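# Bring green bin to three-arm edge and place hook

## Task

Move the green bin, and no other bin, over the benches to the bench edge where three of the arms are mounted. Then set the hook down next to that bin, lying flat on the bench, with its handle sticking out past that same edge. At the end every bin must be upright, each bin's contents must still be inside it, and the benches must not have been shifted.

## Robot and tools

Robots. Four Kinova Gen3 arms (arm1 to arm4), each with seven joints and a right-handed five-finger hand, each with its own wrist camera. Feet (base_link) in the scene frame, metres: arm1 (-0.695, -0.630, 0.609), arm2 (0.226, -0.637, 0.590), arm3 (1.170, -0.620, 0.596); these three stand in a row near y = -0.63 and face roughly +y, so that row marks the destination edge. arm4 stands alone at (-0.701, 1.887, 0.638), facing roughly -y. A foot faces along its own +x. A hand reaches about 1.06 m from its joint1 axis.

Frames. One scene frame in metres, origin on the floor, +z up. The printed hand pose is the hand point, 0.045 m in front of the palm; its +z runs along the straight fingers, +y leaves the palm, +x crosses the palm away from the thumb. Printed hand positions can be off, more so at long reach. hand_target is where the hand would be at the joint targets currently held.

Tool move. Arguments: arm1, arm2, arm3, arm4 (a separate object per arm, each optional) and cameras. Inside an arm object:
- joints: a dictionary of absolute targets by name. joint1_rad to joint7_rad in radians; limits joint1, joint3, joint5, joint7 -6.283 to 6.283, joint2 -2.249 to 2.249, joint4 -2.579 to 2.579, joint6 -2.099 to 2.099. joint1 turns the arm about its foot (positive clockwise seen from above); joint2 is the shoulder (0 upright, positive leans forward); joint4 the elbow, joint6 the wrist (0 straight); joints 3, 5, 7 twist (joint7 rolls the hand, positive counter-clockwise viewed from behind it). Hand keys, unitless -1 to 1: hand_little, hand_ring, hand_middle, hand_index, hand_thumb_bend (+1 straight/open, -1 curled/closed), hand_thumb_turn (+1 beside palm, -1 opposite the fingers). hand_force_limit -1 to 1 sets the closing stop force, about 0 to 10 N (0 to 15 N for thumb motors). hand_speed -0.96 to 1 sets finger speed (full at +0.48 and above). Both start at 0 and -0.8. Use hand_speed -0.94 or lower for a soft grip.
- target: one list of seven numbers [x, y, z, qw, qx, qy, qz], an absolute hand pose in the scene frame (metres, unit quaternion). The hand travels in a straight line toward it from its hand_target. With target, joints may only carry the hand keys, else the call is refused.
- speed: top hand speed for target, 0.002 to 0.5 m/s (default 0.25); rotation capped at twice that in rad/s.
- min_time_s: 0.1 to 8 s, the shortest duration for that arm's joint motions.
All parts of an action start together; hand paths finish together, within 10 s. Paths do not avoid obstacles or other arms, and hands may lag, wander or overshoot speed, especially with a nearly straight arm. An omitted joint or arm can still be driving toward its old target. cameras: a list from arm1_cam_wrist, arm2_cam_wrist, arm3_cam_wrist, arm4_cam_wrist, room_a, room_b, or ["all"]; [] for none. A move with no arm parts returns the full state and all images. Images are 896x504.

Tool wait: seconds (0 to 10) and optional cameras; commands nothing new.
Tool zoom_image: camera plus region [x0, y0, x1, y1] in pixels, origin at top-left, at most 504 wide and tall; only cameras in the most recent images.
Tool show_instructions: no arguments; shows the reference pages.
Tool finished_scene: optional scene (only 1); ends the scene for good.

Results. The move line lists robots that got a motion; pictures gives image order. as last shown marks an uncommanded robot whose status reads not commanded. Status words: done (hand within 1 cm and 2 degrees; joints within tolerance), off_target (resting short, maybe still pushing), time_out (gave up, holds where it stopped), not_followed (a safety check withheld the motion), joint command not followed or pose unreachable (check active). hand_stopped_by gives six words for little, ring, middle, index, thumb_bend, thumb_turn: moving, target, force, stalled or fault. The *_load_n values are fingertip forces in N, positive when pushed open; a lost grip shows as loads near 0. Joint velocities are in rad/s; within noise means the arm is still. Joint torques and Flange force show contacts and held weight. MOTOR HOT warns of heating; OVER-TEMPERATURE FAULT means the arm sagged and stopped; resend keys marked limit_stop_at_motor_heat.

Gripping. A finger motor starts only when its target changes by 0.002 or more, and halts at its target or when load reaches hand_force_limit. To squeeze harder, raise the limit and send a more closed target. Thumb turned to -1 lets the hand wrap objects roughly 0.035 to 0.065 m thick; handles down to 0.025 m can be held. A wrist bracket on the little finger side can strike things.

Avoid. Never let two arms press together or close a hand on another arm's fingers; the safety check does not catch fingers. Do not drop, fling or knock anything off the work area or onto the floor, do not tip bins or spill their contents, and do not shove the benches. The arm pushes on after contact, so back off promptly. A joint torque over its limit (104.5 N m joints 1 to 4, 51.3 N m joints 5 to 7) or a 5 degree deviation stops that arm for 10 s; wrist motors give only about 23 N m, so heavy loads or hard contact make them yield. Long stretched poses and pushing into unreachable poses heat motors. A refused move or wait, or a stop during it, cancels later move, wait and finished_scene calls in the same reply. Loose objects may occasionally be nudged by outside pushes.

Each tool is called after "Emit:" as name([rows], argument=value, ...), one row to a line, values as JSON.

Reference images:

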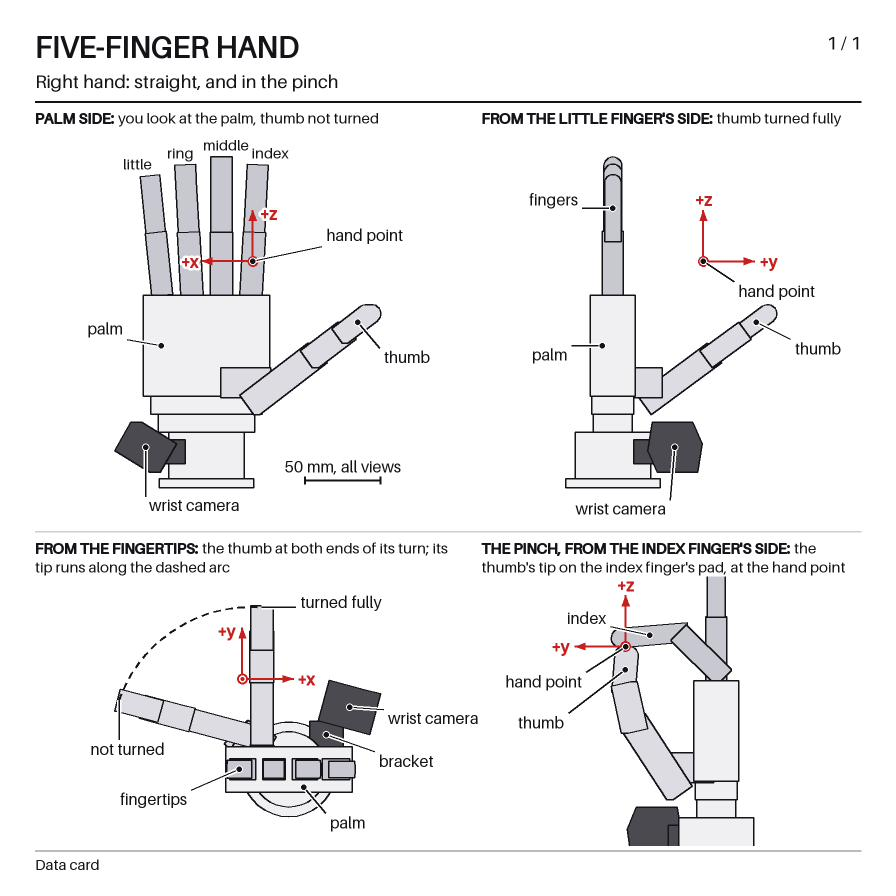

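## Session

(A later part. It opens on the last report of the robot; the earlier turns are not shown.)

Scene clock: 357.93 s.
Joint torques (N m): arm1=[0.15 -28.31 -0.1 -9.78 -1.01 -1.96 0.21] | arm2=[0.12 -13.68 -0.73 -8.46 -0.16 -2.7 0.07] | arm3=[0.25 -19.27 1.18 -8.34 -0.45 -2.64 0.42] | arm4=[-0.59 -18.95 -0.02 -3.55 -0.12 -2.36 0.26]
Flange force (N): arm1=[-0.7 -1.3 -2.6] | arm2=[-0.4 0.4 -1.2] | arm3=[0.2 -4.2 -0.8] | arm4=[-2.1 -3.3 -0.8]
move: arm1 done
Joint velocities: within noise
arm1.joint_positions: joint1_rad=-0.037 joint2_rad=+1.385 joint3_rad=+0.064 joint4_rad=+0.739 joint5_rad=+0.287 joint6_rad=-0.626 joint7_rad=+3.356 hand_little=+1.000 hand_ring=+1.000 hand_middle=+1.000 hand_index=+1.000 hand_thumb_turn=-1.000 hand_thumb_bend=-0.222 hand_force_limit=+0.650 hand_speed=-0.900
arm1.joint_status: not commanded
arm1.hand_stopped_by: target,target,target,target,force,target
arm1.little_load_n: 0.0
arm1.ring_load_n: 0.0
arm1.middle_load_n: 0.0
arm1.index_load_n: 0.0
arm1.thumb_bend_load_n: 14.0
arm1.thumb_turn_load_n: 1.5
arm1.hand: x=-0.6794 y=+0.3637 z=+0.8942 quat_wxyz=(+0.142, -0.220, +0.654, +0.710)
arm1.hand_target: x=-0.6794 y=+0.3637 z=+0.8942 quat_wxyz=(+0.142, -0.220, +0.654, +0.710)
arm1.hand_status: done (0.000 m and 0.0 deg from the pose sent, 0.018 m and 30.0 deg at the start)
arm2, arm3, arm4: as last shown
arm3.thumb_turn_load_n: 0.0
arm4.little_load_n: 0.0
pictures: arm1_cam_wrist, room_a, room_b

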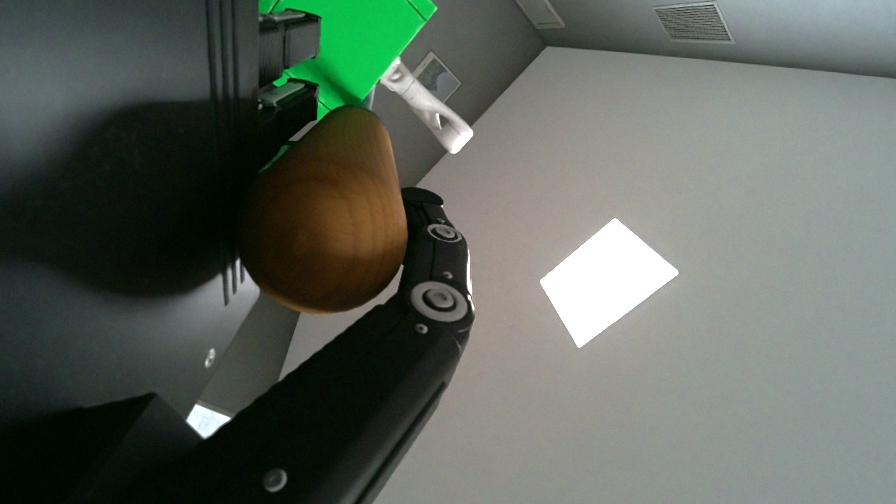

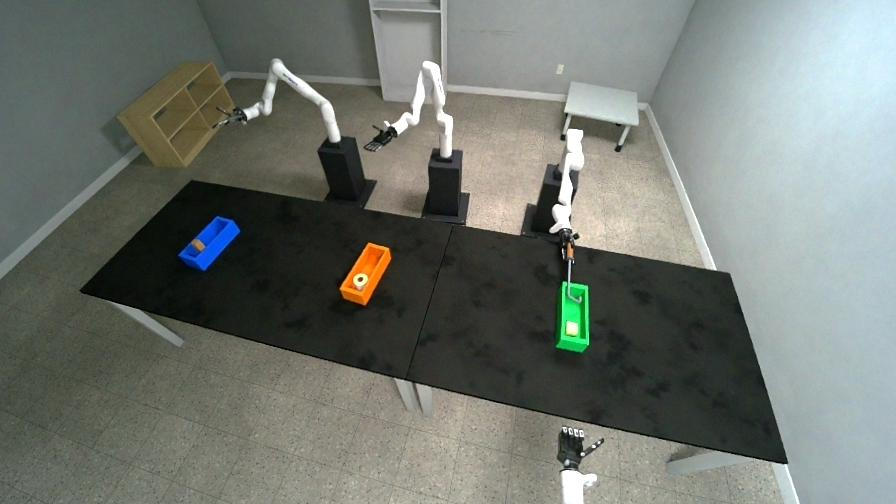

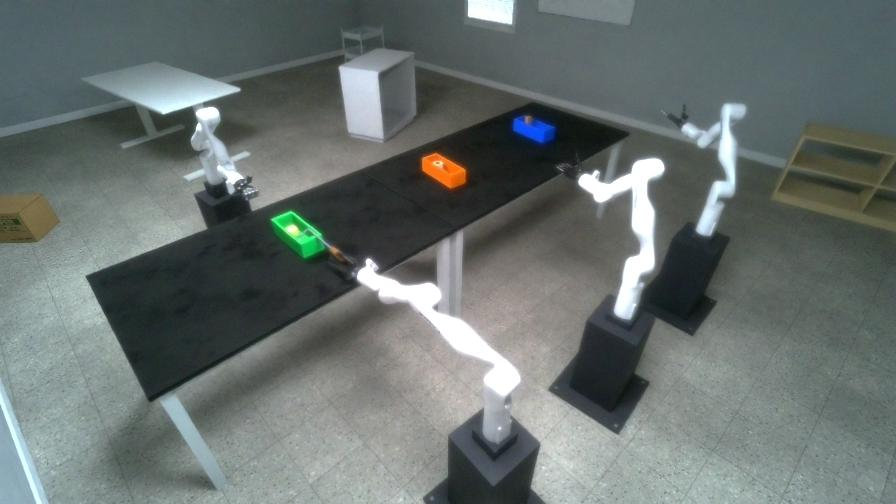

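Emit:
move(arm1={"target": [-0.6947, 0.3637, 0.8856, -0.30618, 0.39650, -0.59514, -0.62838], "speed": 0.06}, cameras=["room_b", "room_a", "arm1_cam_wrist"])

Emit:
zoom_image(camera="room_a", region=[500, 190, 650, 340])

Emit:
zoom_image(camera="room_b", region=[240, 190, 380, 280])

Scene clock: 363.00 s.
Joint torques (N m): arm1=[0.21 -29 0.99 -10.05 -1.36 -1.97 0.21] | arm2=[0.05 -13.61 -0.77 -8.35 -0.18 -2.68 0.05] | arm3=[0.21 -19.23 1.19 -8.32 -0.48 -2.63 0.45] | arm4=[-0.58 -18.9 -0.08 -3.53 -0.14 -2.34 0.26]
Flange force (N): arm1=[0.6 -1.5 -2.4] | arm2=[-0.7 0.6 -1.1] | arm3=[0.1 -3.9 -0.8] | arm4=[-2.2 -3.2 -0.8]
move: arm1 done
Joint velocities: within noise
arm1.joint_positions: joint1_rad=-0.069 joint2_rad=+1.359 joint3_rad=+0.265 joint4_rad=+0.748 joint5_rad=+0.353 joint6_rad=-0.579 joint7_rad=+3.625 hand_little=+1.000 hand_ring=+1.000 hand_middle=+1.000 hand_index=+1.000 hand_thumb_turn=-1.000 hand_thumb_bend=-0.222 hand_force_limit=+0.650 hand_speed=-0.900
arm1.joint_status: not commanded
arm1.hand_stopped_by: target,target,target,target,force,target
arm1.little_load_n: 0.0
arm1.ring_load_n: 0.0
arm1.middle_load_n: 0.0
arm1.index_load_n: 0.0
arm1.thumb_bend_load_n: 13.5
arm1.thumb_turn_load_n: 2.0
arm1.hand: x=-0.6947 y=+0.3637 z=+0.8856 quat_wxyz=(+0.306, -0.396, +0.595, +0.628)
arm1.hand_target: x=-0.6947 y=+0.3637 z=+0.8856 quat_wxyz=(+0.306, -0.396, +0.595, +0.628)
arm1.hand_status: done (0.000 m and 0.0 deg from the pose sent, 0.018 m and 30.0 deg at the start)
arm2, arm3, arm4: as last shown
pictures: arm1_cam_wrist, room_a, room_b

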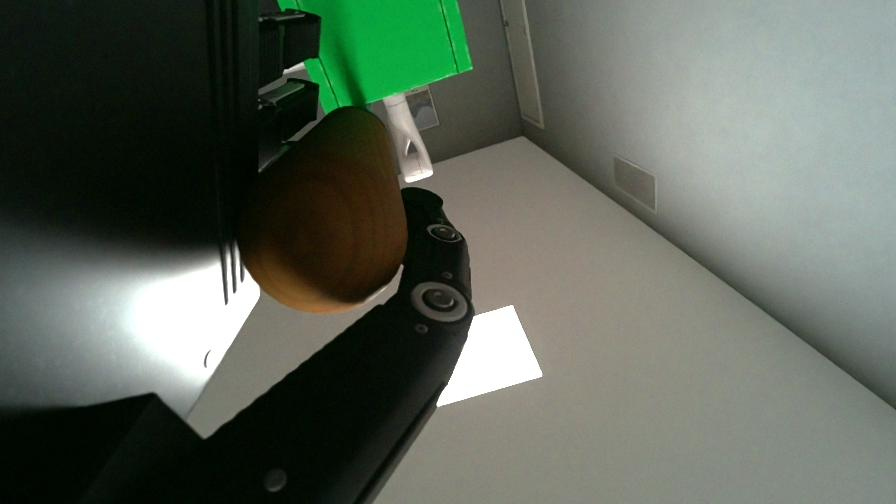

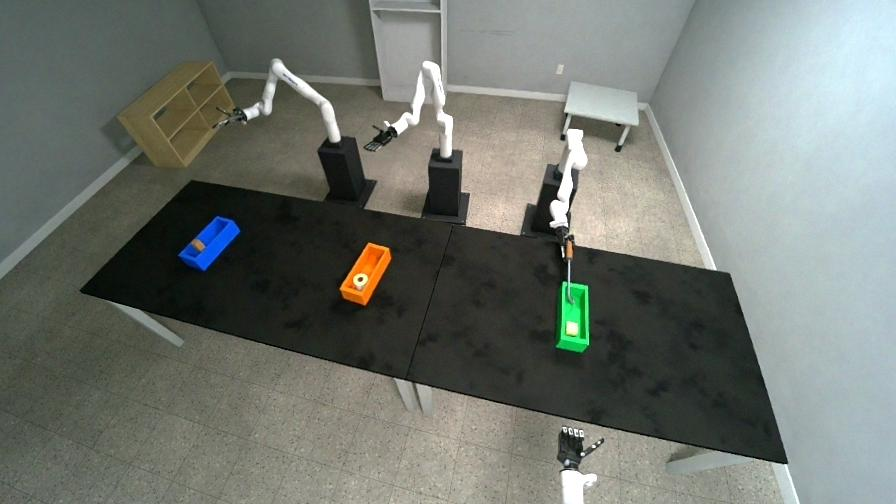

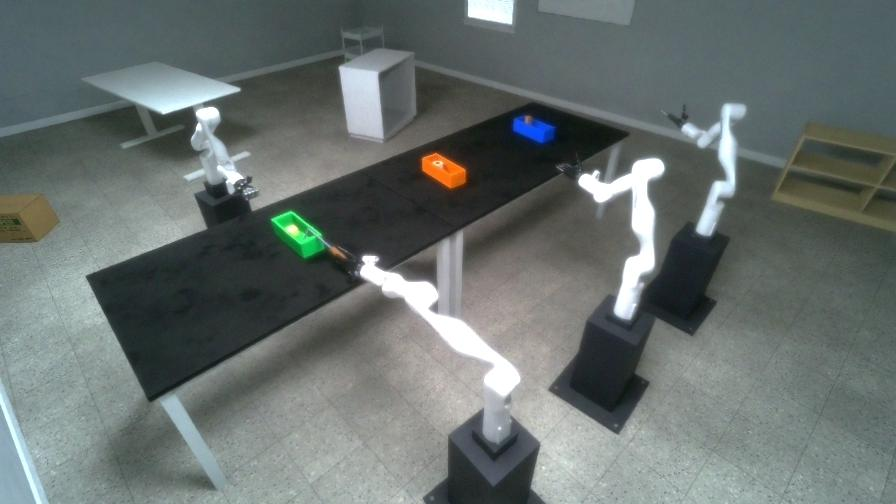

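Scaled by 3.360.

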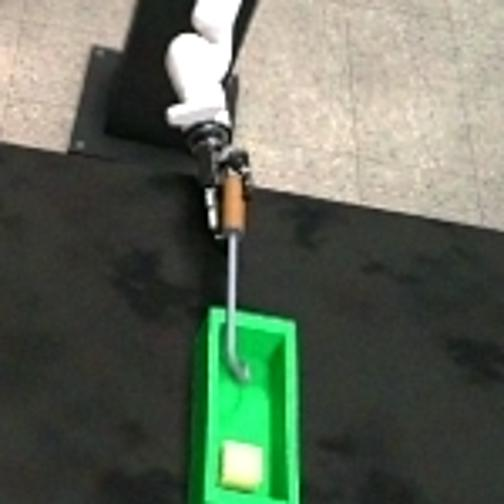

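Scaled by 3.600.

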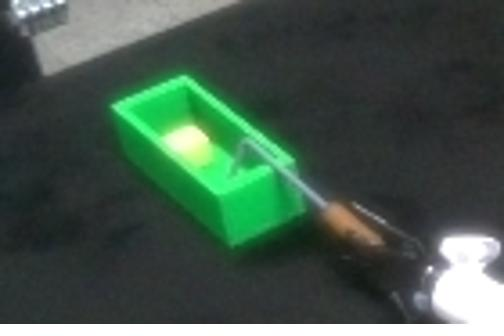

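Emit:
move(arm1={"target": [-0.6947, 0.29, 0.8856, -0.30618, 0.39650, -0.59514, -0.62838], "speed": 0.03}, cameras=["room_b", "room_a", "arm1_cam_wrist"])

Emit:
zoom_image(camera="room_a", region=[500, 190, 650, 340])

Emit:
zoom_image(camera="room_b", region=[240, 190, 380, 280])

Scene clock: 366.27 s.
Joint torques (N m): arm1=[-0.67 -28.02 1.28 -9.67 -1.28 -2.99 0.25] | arm2=[0.06 -13.67 -0.76 -8.45 -0.19 -2.67 0.05] | arm3=[0.19 -19.31 1.21 -8.39 -0.54 -2.62 0.45] | arm4=[-0.56 -18.96 -0.05 -3.53 -0.13 -2.33 0.24]
Flange force (N): arm1=[1.7 -2.8 -1.6] | arm2=[-0.7 0.3 -1.2] | arm3=[0.0 -4.0 -1.1] | arm4=[-2.0 -3.4 -0.8]
move: arm1 done
Joint velocities: within noise
arm1.joint_positions: joint1_rad=-0.104 joint2_rad=+1.196 joint3_rad=+0.267 joint4_rad=+1.189 joint5_rad=+0.268 joint6_rad=-0.840 joint7_rad=+3.753 hand_little=+1.000 hand_ring=+1.000 hand_middle=+1.000 hand_index=+1.000 hand_thumb_turn=-1.000 hand_thumb_bend=-0.222 hand_force_limit=+0.650 hand_speed=-0.900
arm1.joint_status: not commanded
arm1.hand_stopped_by: target,target,target,target,force,target
arm1.little_load_n: 0.0
arm1.ring_load_n: 0.0
arm1.middle_load_n: 0.0
arm1.index_load_n: 0.0
arm1.thumb_bend_load_n: 13.0
arm1.thumb_turn_load_n: 1.5
arm1.hand: x=-0.6947 y=+0.2900 z=+0.8856 quat_wxyz=(+0.306, -0.397, +0.595, +0.628)
arm1.hand_target: x=-0.6947 y=+0.2900 z=+0.8856 quat_wxyz=(+0.306, -0.397, +0.595, +0.628)
arm1.hand_status: done (0.000 m and 0.0 deg from the pose sent, 0.074 m and 0.0 deg at the start)
arm2, arm3, arm4: as last shown
pictures: arm1_cam_wrist, room_a, room_b

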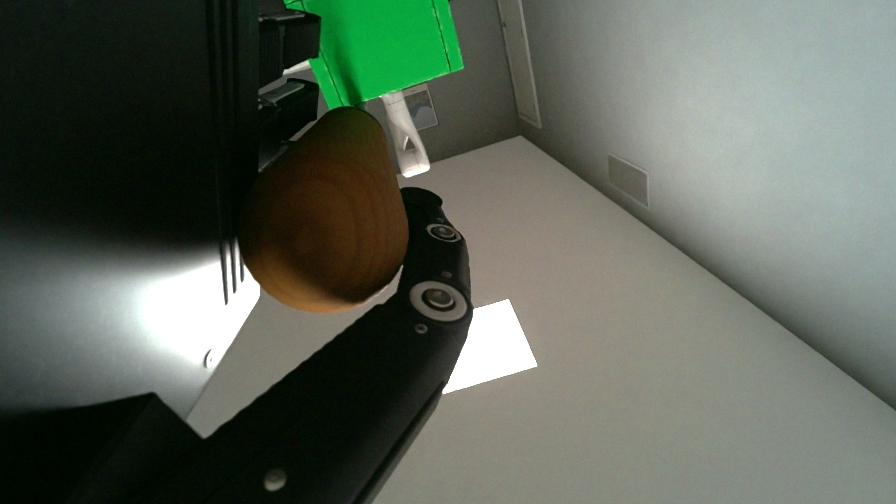

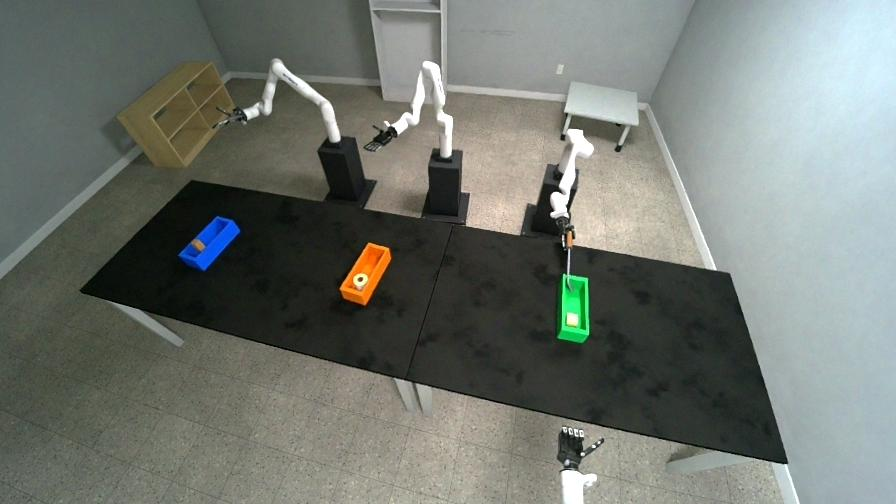

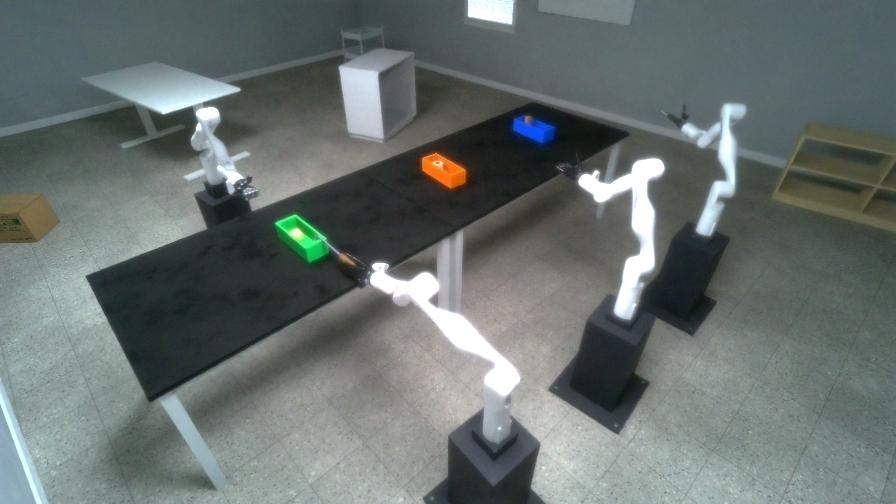

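Scaled by 3.360.

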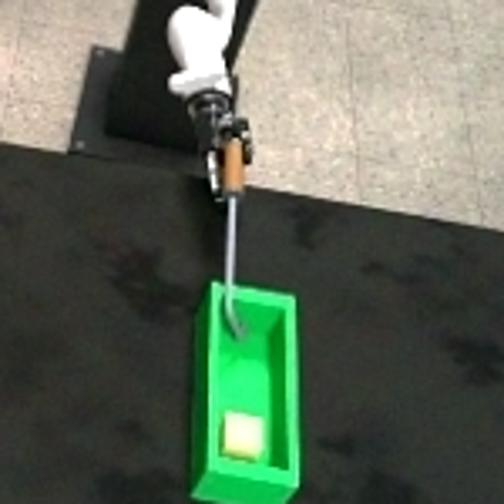

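Scaled by 3.600.

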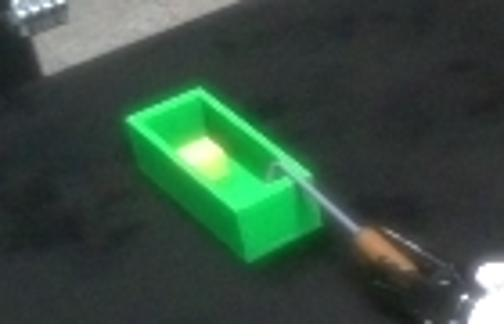

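Emit:
move(arm1={"target": [-0.7027, 0.18, 0.8856, -0.30618, 0.39650, -0.59514, -0.62838], "speed": 0.04}, cameras=["room_b", "room_a", "arm1_cam_wrist"])

Emit:
zoom_image(camera="room_a", region=[500, 190, 650, 340])

Emit:
zoom_image(camera="room_b", region=[240, 190, 380, 280])

Scene clock: 369.70 s.
Joint torques (N m): arm1=[-0.83 -24.56 1.25 -7.49 -1.2 -3.25 0.27] | arm2=[0.01 -13.65 -0.79 -8.4 -0.23 -2.68 0.07] | arm3=[0.24 -19.31 1.2 -8.29 -0.47 -2.64 0.43] | arm4=[-0.55 -18.89 -0.09 -3.49 -0.13 -2.35 0.22]
Flange force (N): arm1=[1.7 -3.7 -1.0] | arm2=[-1.1 0.4 -1.1] | arm3=[0.0 -4.1 -0.6] | arm4=[-2.1 -3.1 -0.6]
move: arm1 done
Joint velocities: within noise
arm1.joint_positions: joint1_rad=-0.138 joint2_rad=+1.043 joint3_rad=+0.263 joint4_rad=+1.661 joint5_rad=+0.220 joint6_rad=-1.145 joint7_rad=+3.864 hand_little=+1.000 hand_ring=+1.000 hand_middle=+1.000 hand_index=+1.000 hand_thumb_turn=-1.000 hand_thumb_bend=-0.222 hand_force_limit=+0.650 hand_speed=-0.900
arm1.joint_status: not commanded
arm1.hand_stopped_by: target,target,target,target,force,target
arm1.little_load_n: 0.0
arm1.ring_load_n: 0.0
arm1.middle_load_n: 0.0
arm1.index_load_n: 0.0
arm1.thumb_bend_load_n: 12.5
arm1.thumb_turn_load_n: 1.5
arm1.hand: x=-0.7027 y=+0.1800 z=+0.8856 quat_wxyz=(+0.306, -0.397, +0.595, +0.628)
arm1.hand_target: x=-0.7027 y=+0.1800 z=+0.8856 quat_wxyz=(+0.306, -0.397, +0.595, +0.628)
arm1.hand_status: done (0.000 m and 0.0 deg from the pose sent, 0.110 m and 0.0 deg at the start)
arm2.joint_positions: joint1_rad=+0.500 joint2_rad=+0.300 joint3_rad=+0.000 joint4_rad=+2.100 joint5_rad=+0.000 joint6_rad=-0.800 joint7_rad=+3.140 hand_little=+1.000 hand_ring=+1.000 hand_middle=+1.000 hand_index=+1.000 hand_thumb_turn=-1.000 hand_thumb_bend=+1.000 hand_force_limit=+0.500 hand_speed=-0.500
arm2.joint_status: not commanded
arm2.hand_stopped_by: target,target,target,target,target,target
arm2.little_load_n: 0.0
arm2.ring_load_n: 0.0
arm2.middle_load_n: 0.0
arm2.index_load_n: 0.0
arm2.thumb_bend_load_n: 0.0
arm2.thumb_turn_load_n: 0.0
arm2.hand: x=+0.5390 y=-0.0504 z=+1.0931 quat_wxyz=(+0.138, +0.146, +0.704, +0.682)
arm2.hand_target: x=+0.5390 y=-0.0504 z=+1.0931 quat_wxyz=(+0.138, +0.146, +0.704, +0.682)
arm2.hand_status: not commanded
arm3.joint_positions: joint1_rad=+0.900 joint2_rad=+0.600 joint3_rad=+0.000 joint4_rad=+1.900 joint5_rad=+0.600 joint6_rad=-1.200 joint7_rad=+2.200 hand_little=+1.000 hand_ring=+1.000 hand_middle=+1.000 hand_index=+1.000 hand_thumb_turn=-1.000 hand_thumb_bend=+1.000 hand_force_limit=+0.700 hand_speed=-0.400
arm3.joint_status: not commanded
arm3.hand_stopped_by: target,target,target,target,target,target
arm3.little_load_n: 0.0
arm3.ring_load_n: 0.5
arm3.middle_load_n: 0.0
arm3.index_load_n: 0.0
arm3.thumb_bend_load_n: 0.0
arm3.thumb_turn_load_n: 0.0
arm3.hand: x=+1.6596 y=-0.0837 z=+1.0647 quat_wxyz=(-0.110, +0.278, +0.580, +0.758)
arm3.hand_target: x=+1.6596 y=-0.0837 z=+1.0647 quat_wxyz=(-0.110, +0.278, +0.580, +0.758)
arm3.hand_status: not commanded
arm4: as last shown
pictures: arm1_cam_wrist, room_a, room_b

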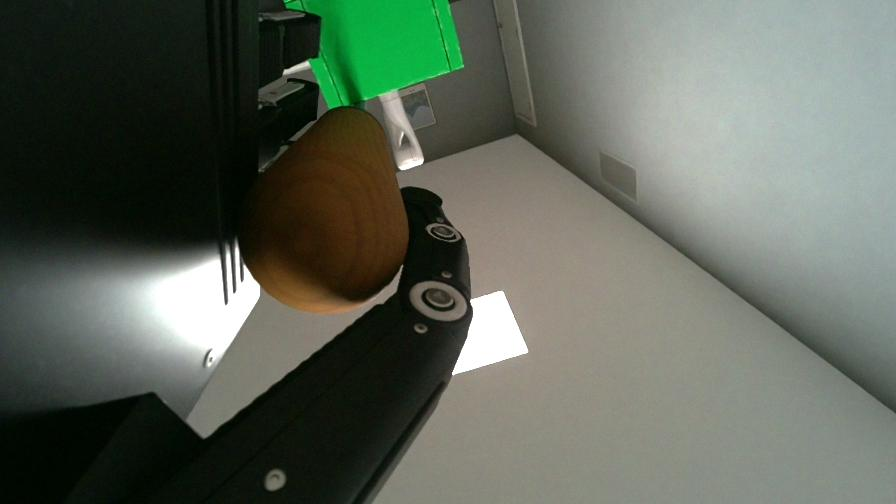

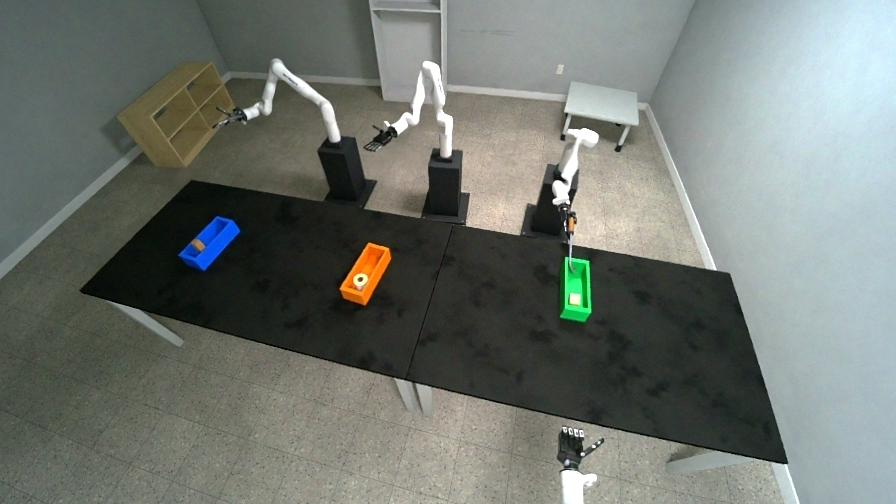

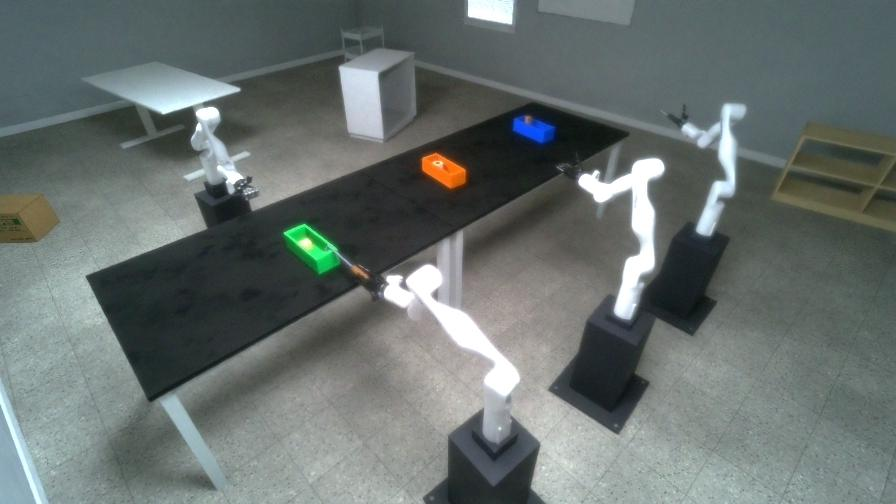

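Scaled by 3.360.

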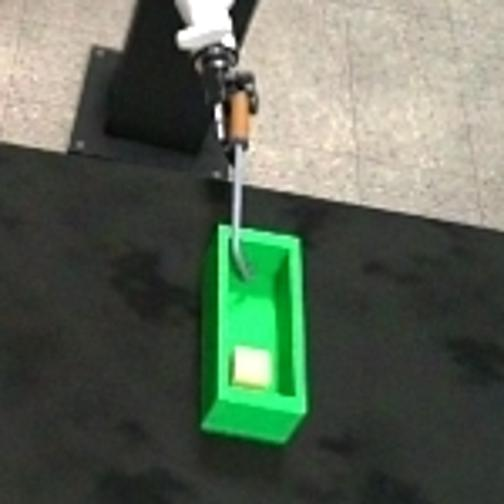

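Scaled by 3.600.

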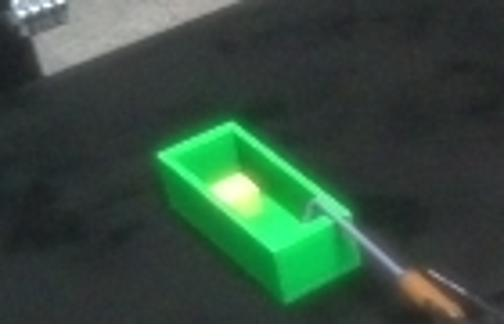

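Emit:
move(arm1={"target": [-0.7027, 0.08, 0.8856, -0.30618, 0.39650, -0.59514, -0.62838], "speed": 0.04}, cameras=["room_b", "room_a", "arm1_cam_wrist"])

Emit:
zoom_image(camera="room_a", region=[500, 190, 650, 340])

Emit:
zoom_image(camera="room_b", region=[260, 200, 400, 290])

Scene clock: 372.97 s.
Joint torques (N m): arm1=[-0.73 -21.41 1.04 -5.25 -1.08 -3.23 0.25] | arm2=[0.03 -13.68 -0.75 -8.37 -0.19 -2.67 0.1] | arm3=[0.15 -19.24 1.15 -8.33 -0.49 -2.69 0.4] | arm4=[-0.62 -18.91 -0.08 -3.51 -0.12 -2.34 0.24]
Flange force (N): arm1=[1.8 -4.2 -1.5] | arm2=[-1.0 0.4 -1.0] | arm3=[0.1 -3.9 -0.8] | arm4=[-2.2 -3.2 -0.7]
move: arm1 done
Joint velocities: within noise
arm1.joint_positions: joint1_rad=-0.136 joint2_rad=+0.966 joint3_rad=+0.261 joint4_rad=+2.012 joint5_rad=+0.221 joint6_rad=-1.413 joint7_rad=+3.933 hand_little=+1.000 hand_ring=+1.000 hand_middle=+1.000 hand_index=+1.000 hand_thumb_turn=-1.000 hand_thumb_bend=-0.222 hand_force_limit=+0.650 hand_speed=-0.900
arm1.joint_status: not commanded
arm1.hand_stopped_by: target,target,target,target,force,target
arm1.little_load_n: 0.0
arm1.ring_load_n: 0.0
arm1.middle_load_n: 0.0
arm1.index_load_n: 0.0
arm1.thumb_bend_load_n: 12.5
arm1.thumb_turn_load_n: 1.0
arm1.hand: x=-0.7027 y=+0.0800 z=+0.8856 quat_wxyz=(+0.306, -0.396, +0.595, +0.628)
arm1.hand_target: x=-0.7027 y=+0.0800 z=+0.8856 quat_wxyz=(+0.306, -0.396, +0.595, +0.628)
arm1.hand_status: done (0.000 m and 0.0 deg from the pose sent, 0.100 m and 0.0 deg at the start)
arm2, arm3: as last shown
arm2.thumb_bend_load_n: -0.5
arm3.ring_load_n: 0.0
arm3.middle_load_n: 0.5
arm4.joint_positions: joint1_rad=+0.077 joint2_rad=+0.904 joint3_rad=-0.001 joint4_rad=+2.152 joint5_rad=-0.049 joint6_rad=-1.282 joint7_rad=-3.132 hand_little=-1.000 hand_ring=-1.000 hand_middle=-1.000 hand_index=-1.000 hand_thumb_turn=+1.000 hand_thumb_bend=+1.000 hand_force_limit=+0.000 hand_speed=-0.400
arm4.joint_status: not commanded
arm4.hand_stopped_by: target,target,target,target,target,target
arm4.little_load_n: 0.0
arm4.ring_load_n: 0.0
arm4.middle_load_n: 0.0
arm4.index_load_n: 0.0
arm4.thumb_bend_load_n: 0.0
arm4.thumb_turn_load_n: 0.0
arm4.hand: x=-0.7410 y=+1.2000 z=+0.8600 quat_wxyz=(-0.629, -0.777, +0.000, +0.000)
arm4.hand_target: x=-0.7410 y=+1.2000 z=+0.8600 quat_wxyz=(-0.629, -0.777, +0.000, +0.000)
arm4.hand_status: not commanded
pictures: arm1_cam_wrist, room_a, room_b

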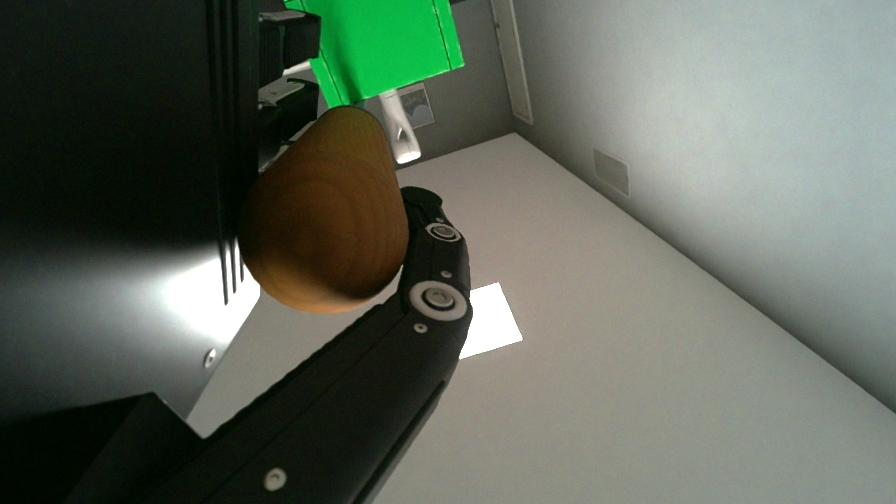

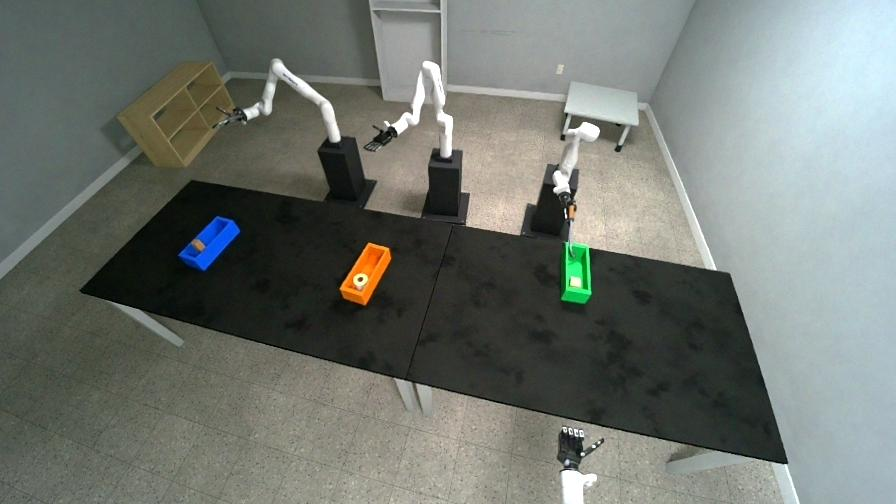

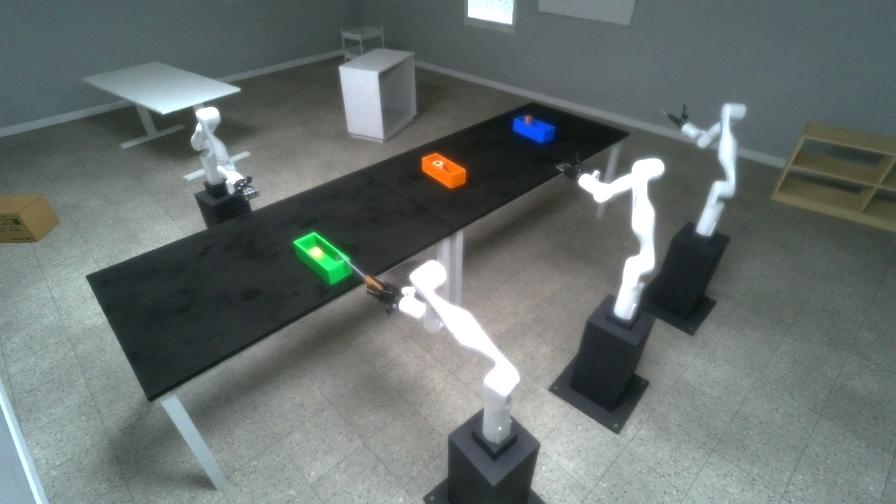

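Scaled by 3.360.

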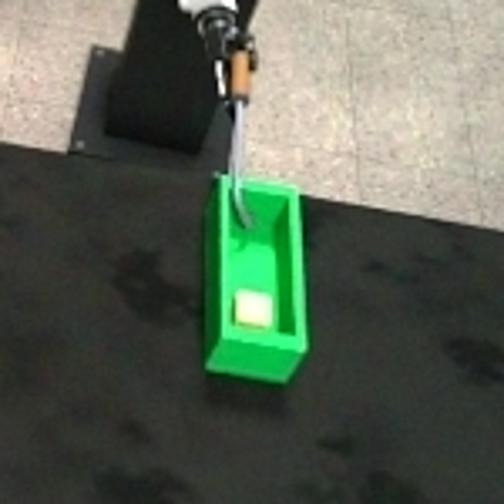

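Scaled by 3.600.

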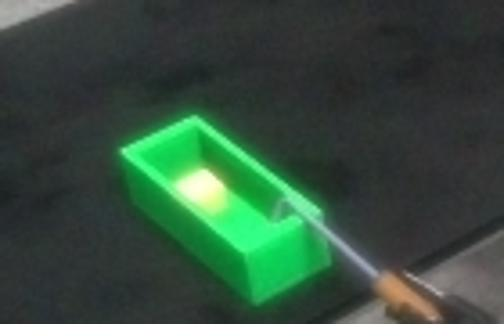

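Emit:
move(arm1={"target": [-0.7027, 0.03, 0.8856, -0.30618, 0.39650, -0.59514, -0.62838], "speed": 0.03}, cameras=["room_b", "room_a", "arm1_cam_wrist"])

Emit:
zoom_image(camera="room_a", region=[500, 190, 650, 340])

Emit:
zoom_image(camera="room_b", region=[280, 210, 400, 300])

Scene clock: 375.33 s.
Joint torques (N m): arm1=[-0.62 -19.96 0.93 -3.95 -0.92 -3.28 0.24] | arm2=[0.1 -13.71 -0.8 -8.4 -0.22 -2.73 0.06] | arm3=[0.21 -19.2 1.21 -8.29 -0.48 -2.64 0.43] | arm4=[-0.6 -18.92 -0.12 -3.53 -0.09 -2.32 0.24]
Flange force (N): arm1=[2.0 -4.1 -1.5] | arm2=[-0.8 0.5 -1.0] | arm3=[0.2 -3.9 -0.8] | arm4=[-2.1 -3.3 -0.8]
move: arm1 done
Joint velocities: within noise
arm1.joint_positions: joint1_rad=-0.126 joint2_rad=+0.951 joint3_rad=+0.260 joint4_rad=+2.173 joint5_rad=+0.231 joint6_rad=-1.558 joint7_rad=+3.968 hand_little=+1.000 hand_ring=+1.000 hand_middle=+1.000 hand_index=+1.000 hand_thumb_turn=-1.000 hand_thumb_bend=-0.222 hand_force_limit=+0.650 hand_speed=-0.900
arm1.joint_status: not commanded
arm1.hand_stopped_by: target,target,target,target,force,target
arm1.little_load_n: 0.0
arm1.ring_load_n: 0.0
arm1.middle_load_n: 0.0
arm1.index_load_n: 0.0
arm1.thumb_bend_load_n: 12.5
arm1.thumb_turn_load_n: 1.0
arm1.hand: x=-0.7027 y=+0.0300 z=+0.8856 quat_wxyz=(+0.306, -0.397, +0.595, +0.628)
arm1.hand_target: x=-0.7027 y=+0.0300 z=+0.8856 quat_wxyz=(+0.306, -0.397, +0.595, +0.628)
arm1.hand_status: done (0.000 m and 0.0 deg from the pose sent, 0.050 m and 0.0 deg at the start)
arm2, arm3, arm4: as last shown
arm2.thumb_bend_load_n: 0.0
arm3.middle_load_n: 0.0
arm4.index_load_n: -0.5
pictures: arm1_cam_wrist, room_a, room_b

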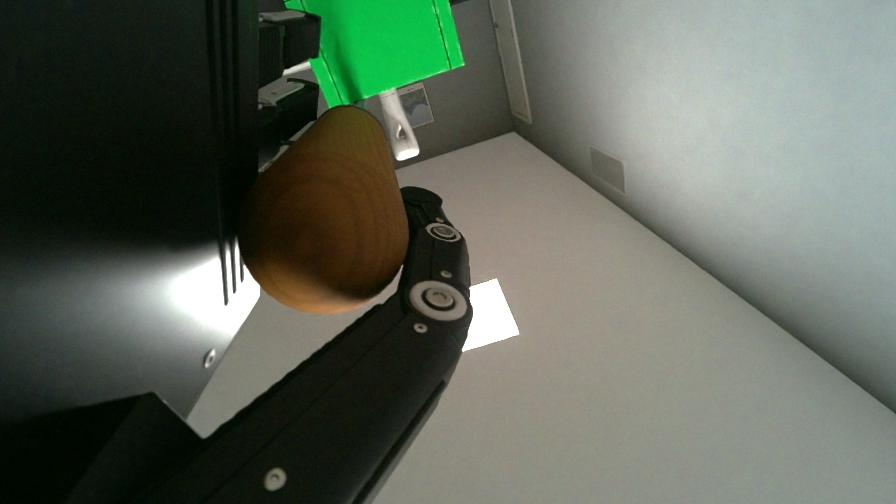

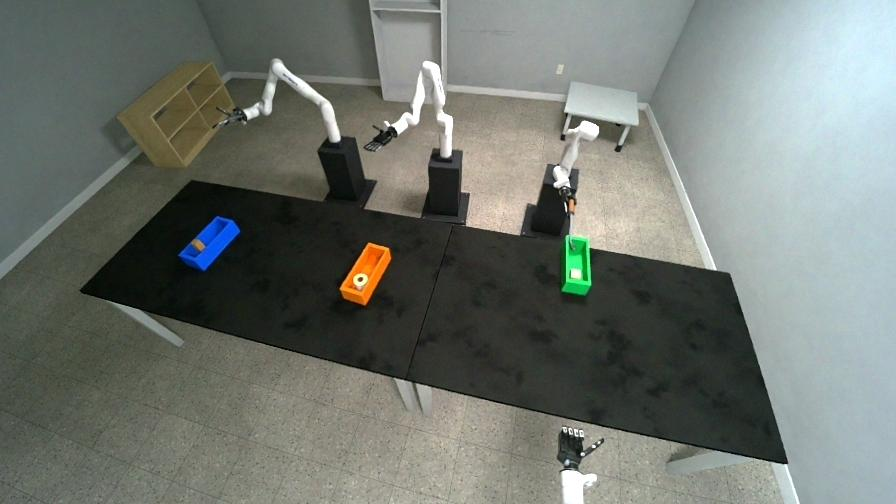

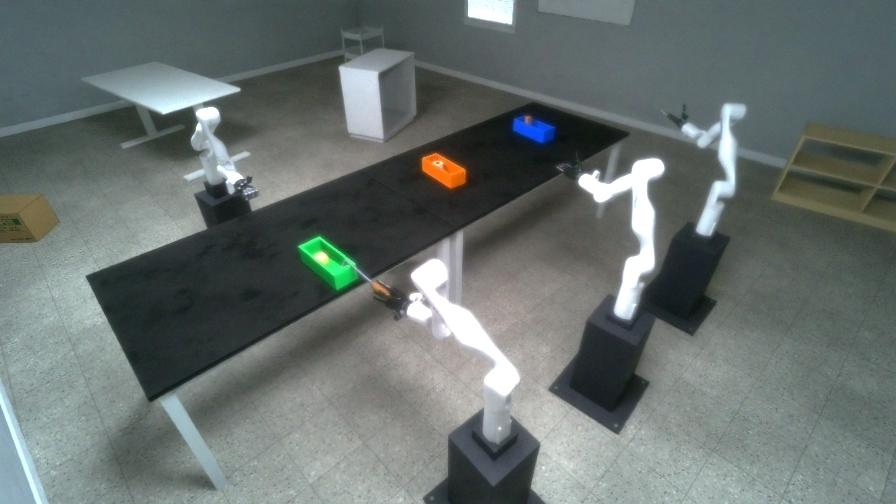

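Scaled by 3.360.

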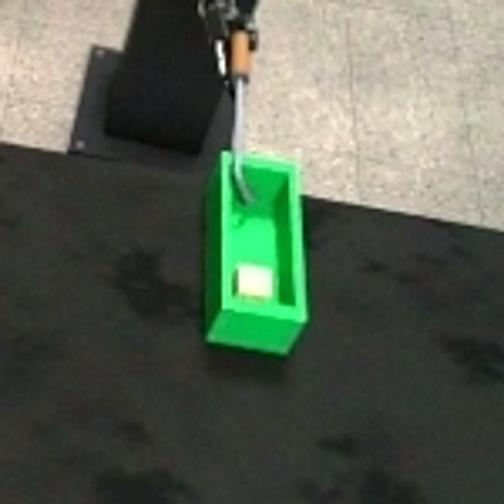

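Scaled by 4.200.

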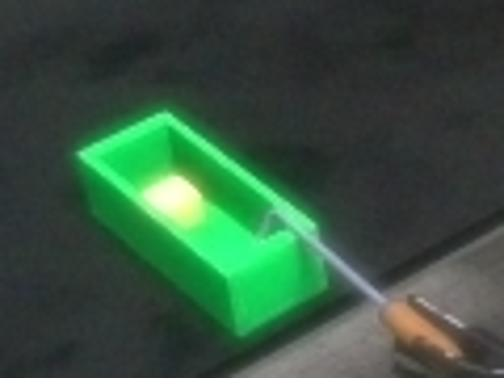

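Emit:
move(arm1={"target": [-0.7027, 0.075, 0.8856, -0.30618, 0.39650, -0.59514, -0.62838], "speed": 0.03})

Emit:
move(arm1={"target": [-0.6874, 0.075, 0.8942, -0.14171, 0.22036, -0.65411, -0.70959], "speed": 0.06}, cameras=["room_b", "room_a", "arm1_cam_wrist"])

Emit:
zoom_image(camera="room_a", region=[500, 190, 650, 340])

Emit:
zoom_image(camera="room_b", region=[280, 210, 400, 300])

Scene clock: 377.83 s.
Joint torques (N m): arm1=[-0.59 -19.85 1.01 -4.99 -1.02 -2.46 0.3] | arm2=[0.03 -13.65 -0.71 -8.34 -0.15 -2.66 0.07] | arm3=[0.21 -19.3 1.24 -8.37 -0.49 -2.68 0.41] | arm4=[-0.56 -18.92 -0.09 -3.49 -0.13 -2.36 0.24]
Flange force (N): arm1=[0.4 -2.6 -3.8] | arm2=[-0.7 0.5 -1.0] | arm3=[0.2 -4.1 -0.8] | arm4=[-2.1 -3.2 -0.6]
move: arm1 done
Joint velocities: within noise
arm1.joint_positions: joint1_rad=-0.135 joint2_rad=+0.964 joint3_rad=+0.261 joint4_rad=+2.028 joint5_rad=+0.222 joint6_rad=-1.427 joint7_rad=+3.937 hand_little=+1.000 hand_ring=+1.000 hand_middle=+1.000 hand_index=+1.000 hand_thumb_turn=-1.000 hand_thumb_bend=-0.222 hand_force_limit=+0.650 hand_speed=-0.900
arm1.joint_status: not commanded
arm1.hand_stopped_by: target,target,target,target,force,target
arm1.little_load_n: 0.0
arm1.ring_load_n: 0.0
arm1.middle_load_n: 0.0
arm1.index_load_n: 0.0
arm1.thumb_bend_load_n: 13.0
arm1.thumb_turn_load_n: 1.5
arm1.hand: x=-0.7027 y=+0.0750 z=+0.8856 quat_wxyz=(+0.306, -0.397, +0.595, +0.628)
arm1.hand_target: x=-0.7027 y=+0.0750 z=+0.8856 quat_wxyz=(+0.306, -0.397, +0.595, +0.628)
arm1.hand_status: done (0.000 m and 0.0 deg from the pose sent, 0.045 m and 0.0 deg at the start)
arm2, arm3, arm4: as last shown
arm4.index_load_n: 0.0
pictures: none

Scene clock: 382.70 s.
Joint torques (N m): arm1=[-1.15 -21.05 -0.82 -5.07 -0.28 -2.98 0.38] | arm2=[0.06 -13.7 -0.73 -8.38 -0.25 -2.65 0.06] | arm3=[0.22 -19.32 1.18 -8.46 -0.47 -2.62 0.43] | arm4=[-0.55 -18.96 -0.07 -3.54 -0.13 -2.35 0.24]
Flange force (N): arm1=[-1.3 -3.8 -3.7] | arm2=[-1.0 0.3 -1.0] | arm3=[0.2 -4.3 -1.2] | arm4=[-2.1 -3.3 -0.8]
move: arm1 done
Joint velocities: within noise
arm1.joint_positions: joint1_rad=-0.033 joint2_rad=+1.002 joint3_rad=+0.044 joint4_rad=+2.018 joint5_rad=+0.185 joint6_rad=-1.499 joint7_rad=+3.604 hand_little=+1.000 hand_ring=+1.000 hand_middle=+1.000 hand_index=+1.000 hand_thumb_turn=-1.000 hand_thumb_bend=-0.222 hand_force_limit=+0.650 hand_speed=-0.900
arm1.joint_status: not commanded
arm1.hand_stopped_by: target,target,target,target,force,target
arm1.little_load_n: 0.0
arm1.ring_load_n: 0.0
arm1.middle_load_n: 0.0
arm1.index_load_n: 0.5
arm1.thumb_bend_load_n: 12.5
arm1.thumb_turn_load_n: 1.5
arm1.hand: x=-0.6874 y=+0.0750 z=+0.8942 quat_wxyz=(+0.142, -0.220, +0.654, +0.710)
arm1.hand_target: x=-0.6874 y=+0.0750 z=+0.8942 quat_wxyz=(+0.142, -0.220, +0.654, +0.710)
arm1.hand_status: done (0.000 m and 0.0 deg from the pose sent, 0.018 m and 30.0 deg at the start)
arm2, arm3, arm4: as last shown
arm3.thumb_turn_load_n: 0.5
arm4.thumb_turn_load_n: 0.5
pictures: arm1_cam_wrist, room_a, room_b

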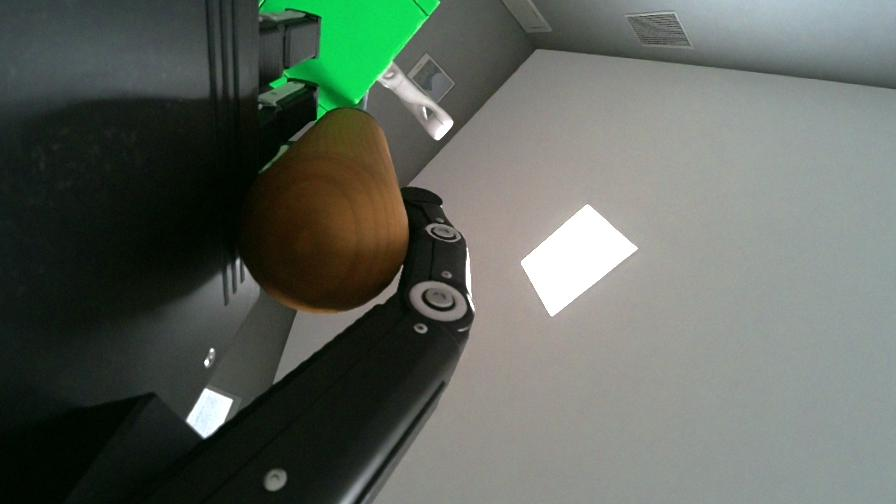

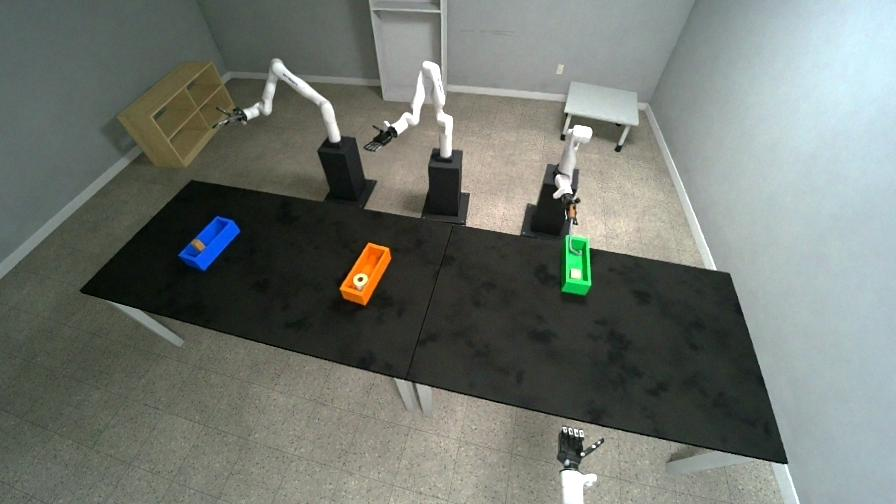

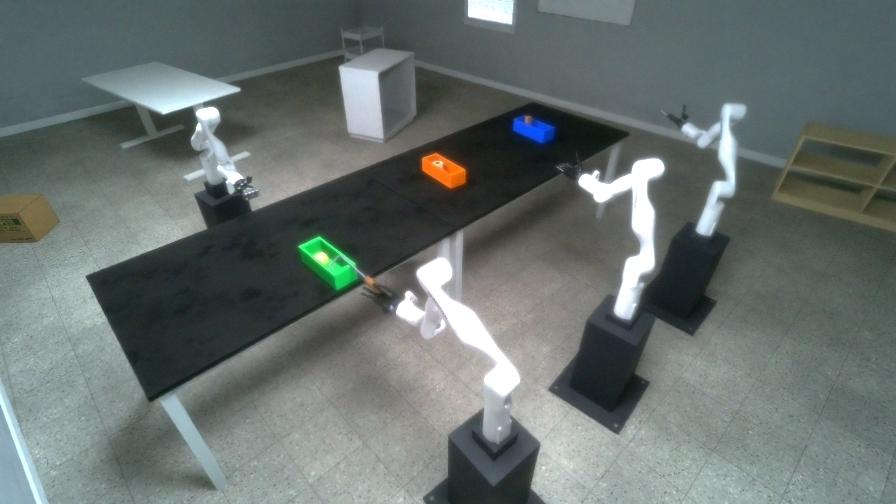

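Scaled by 3.360.

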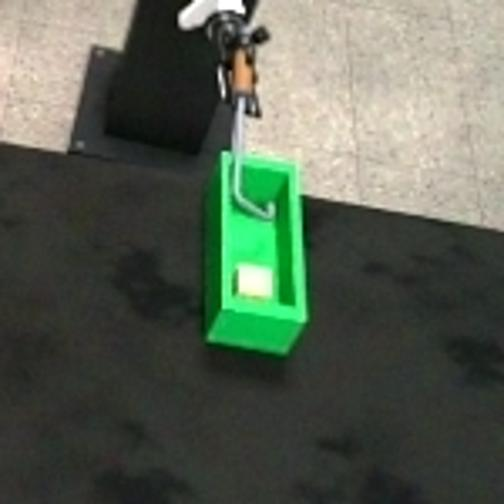

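Scaled by 4.200.

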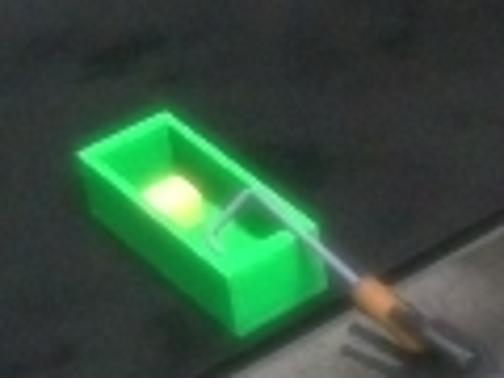

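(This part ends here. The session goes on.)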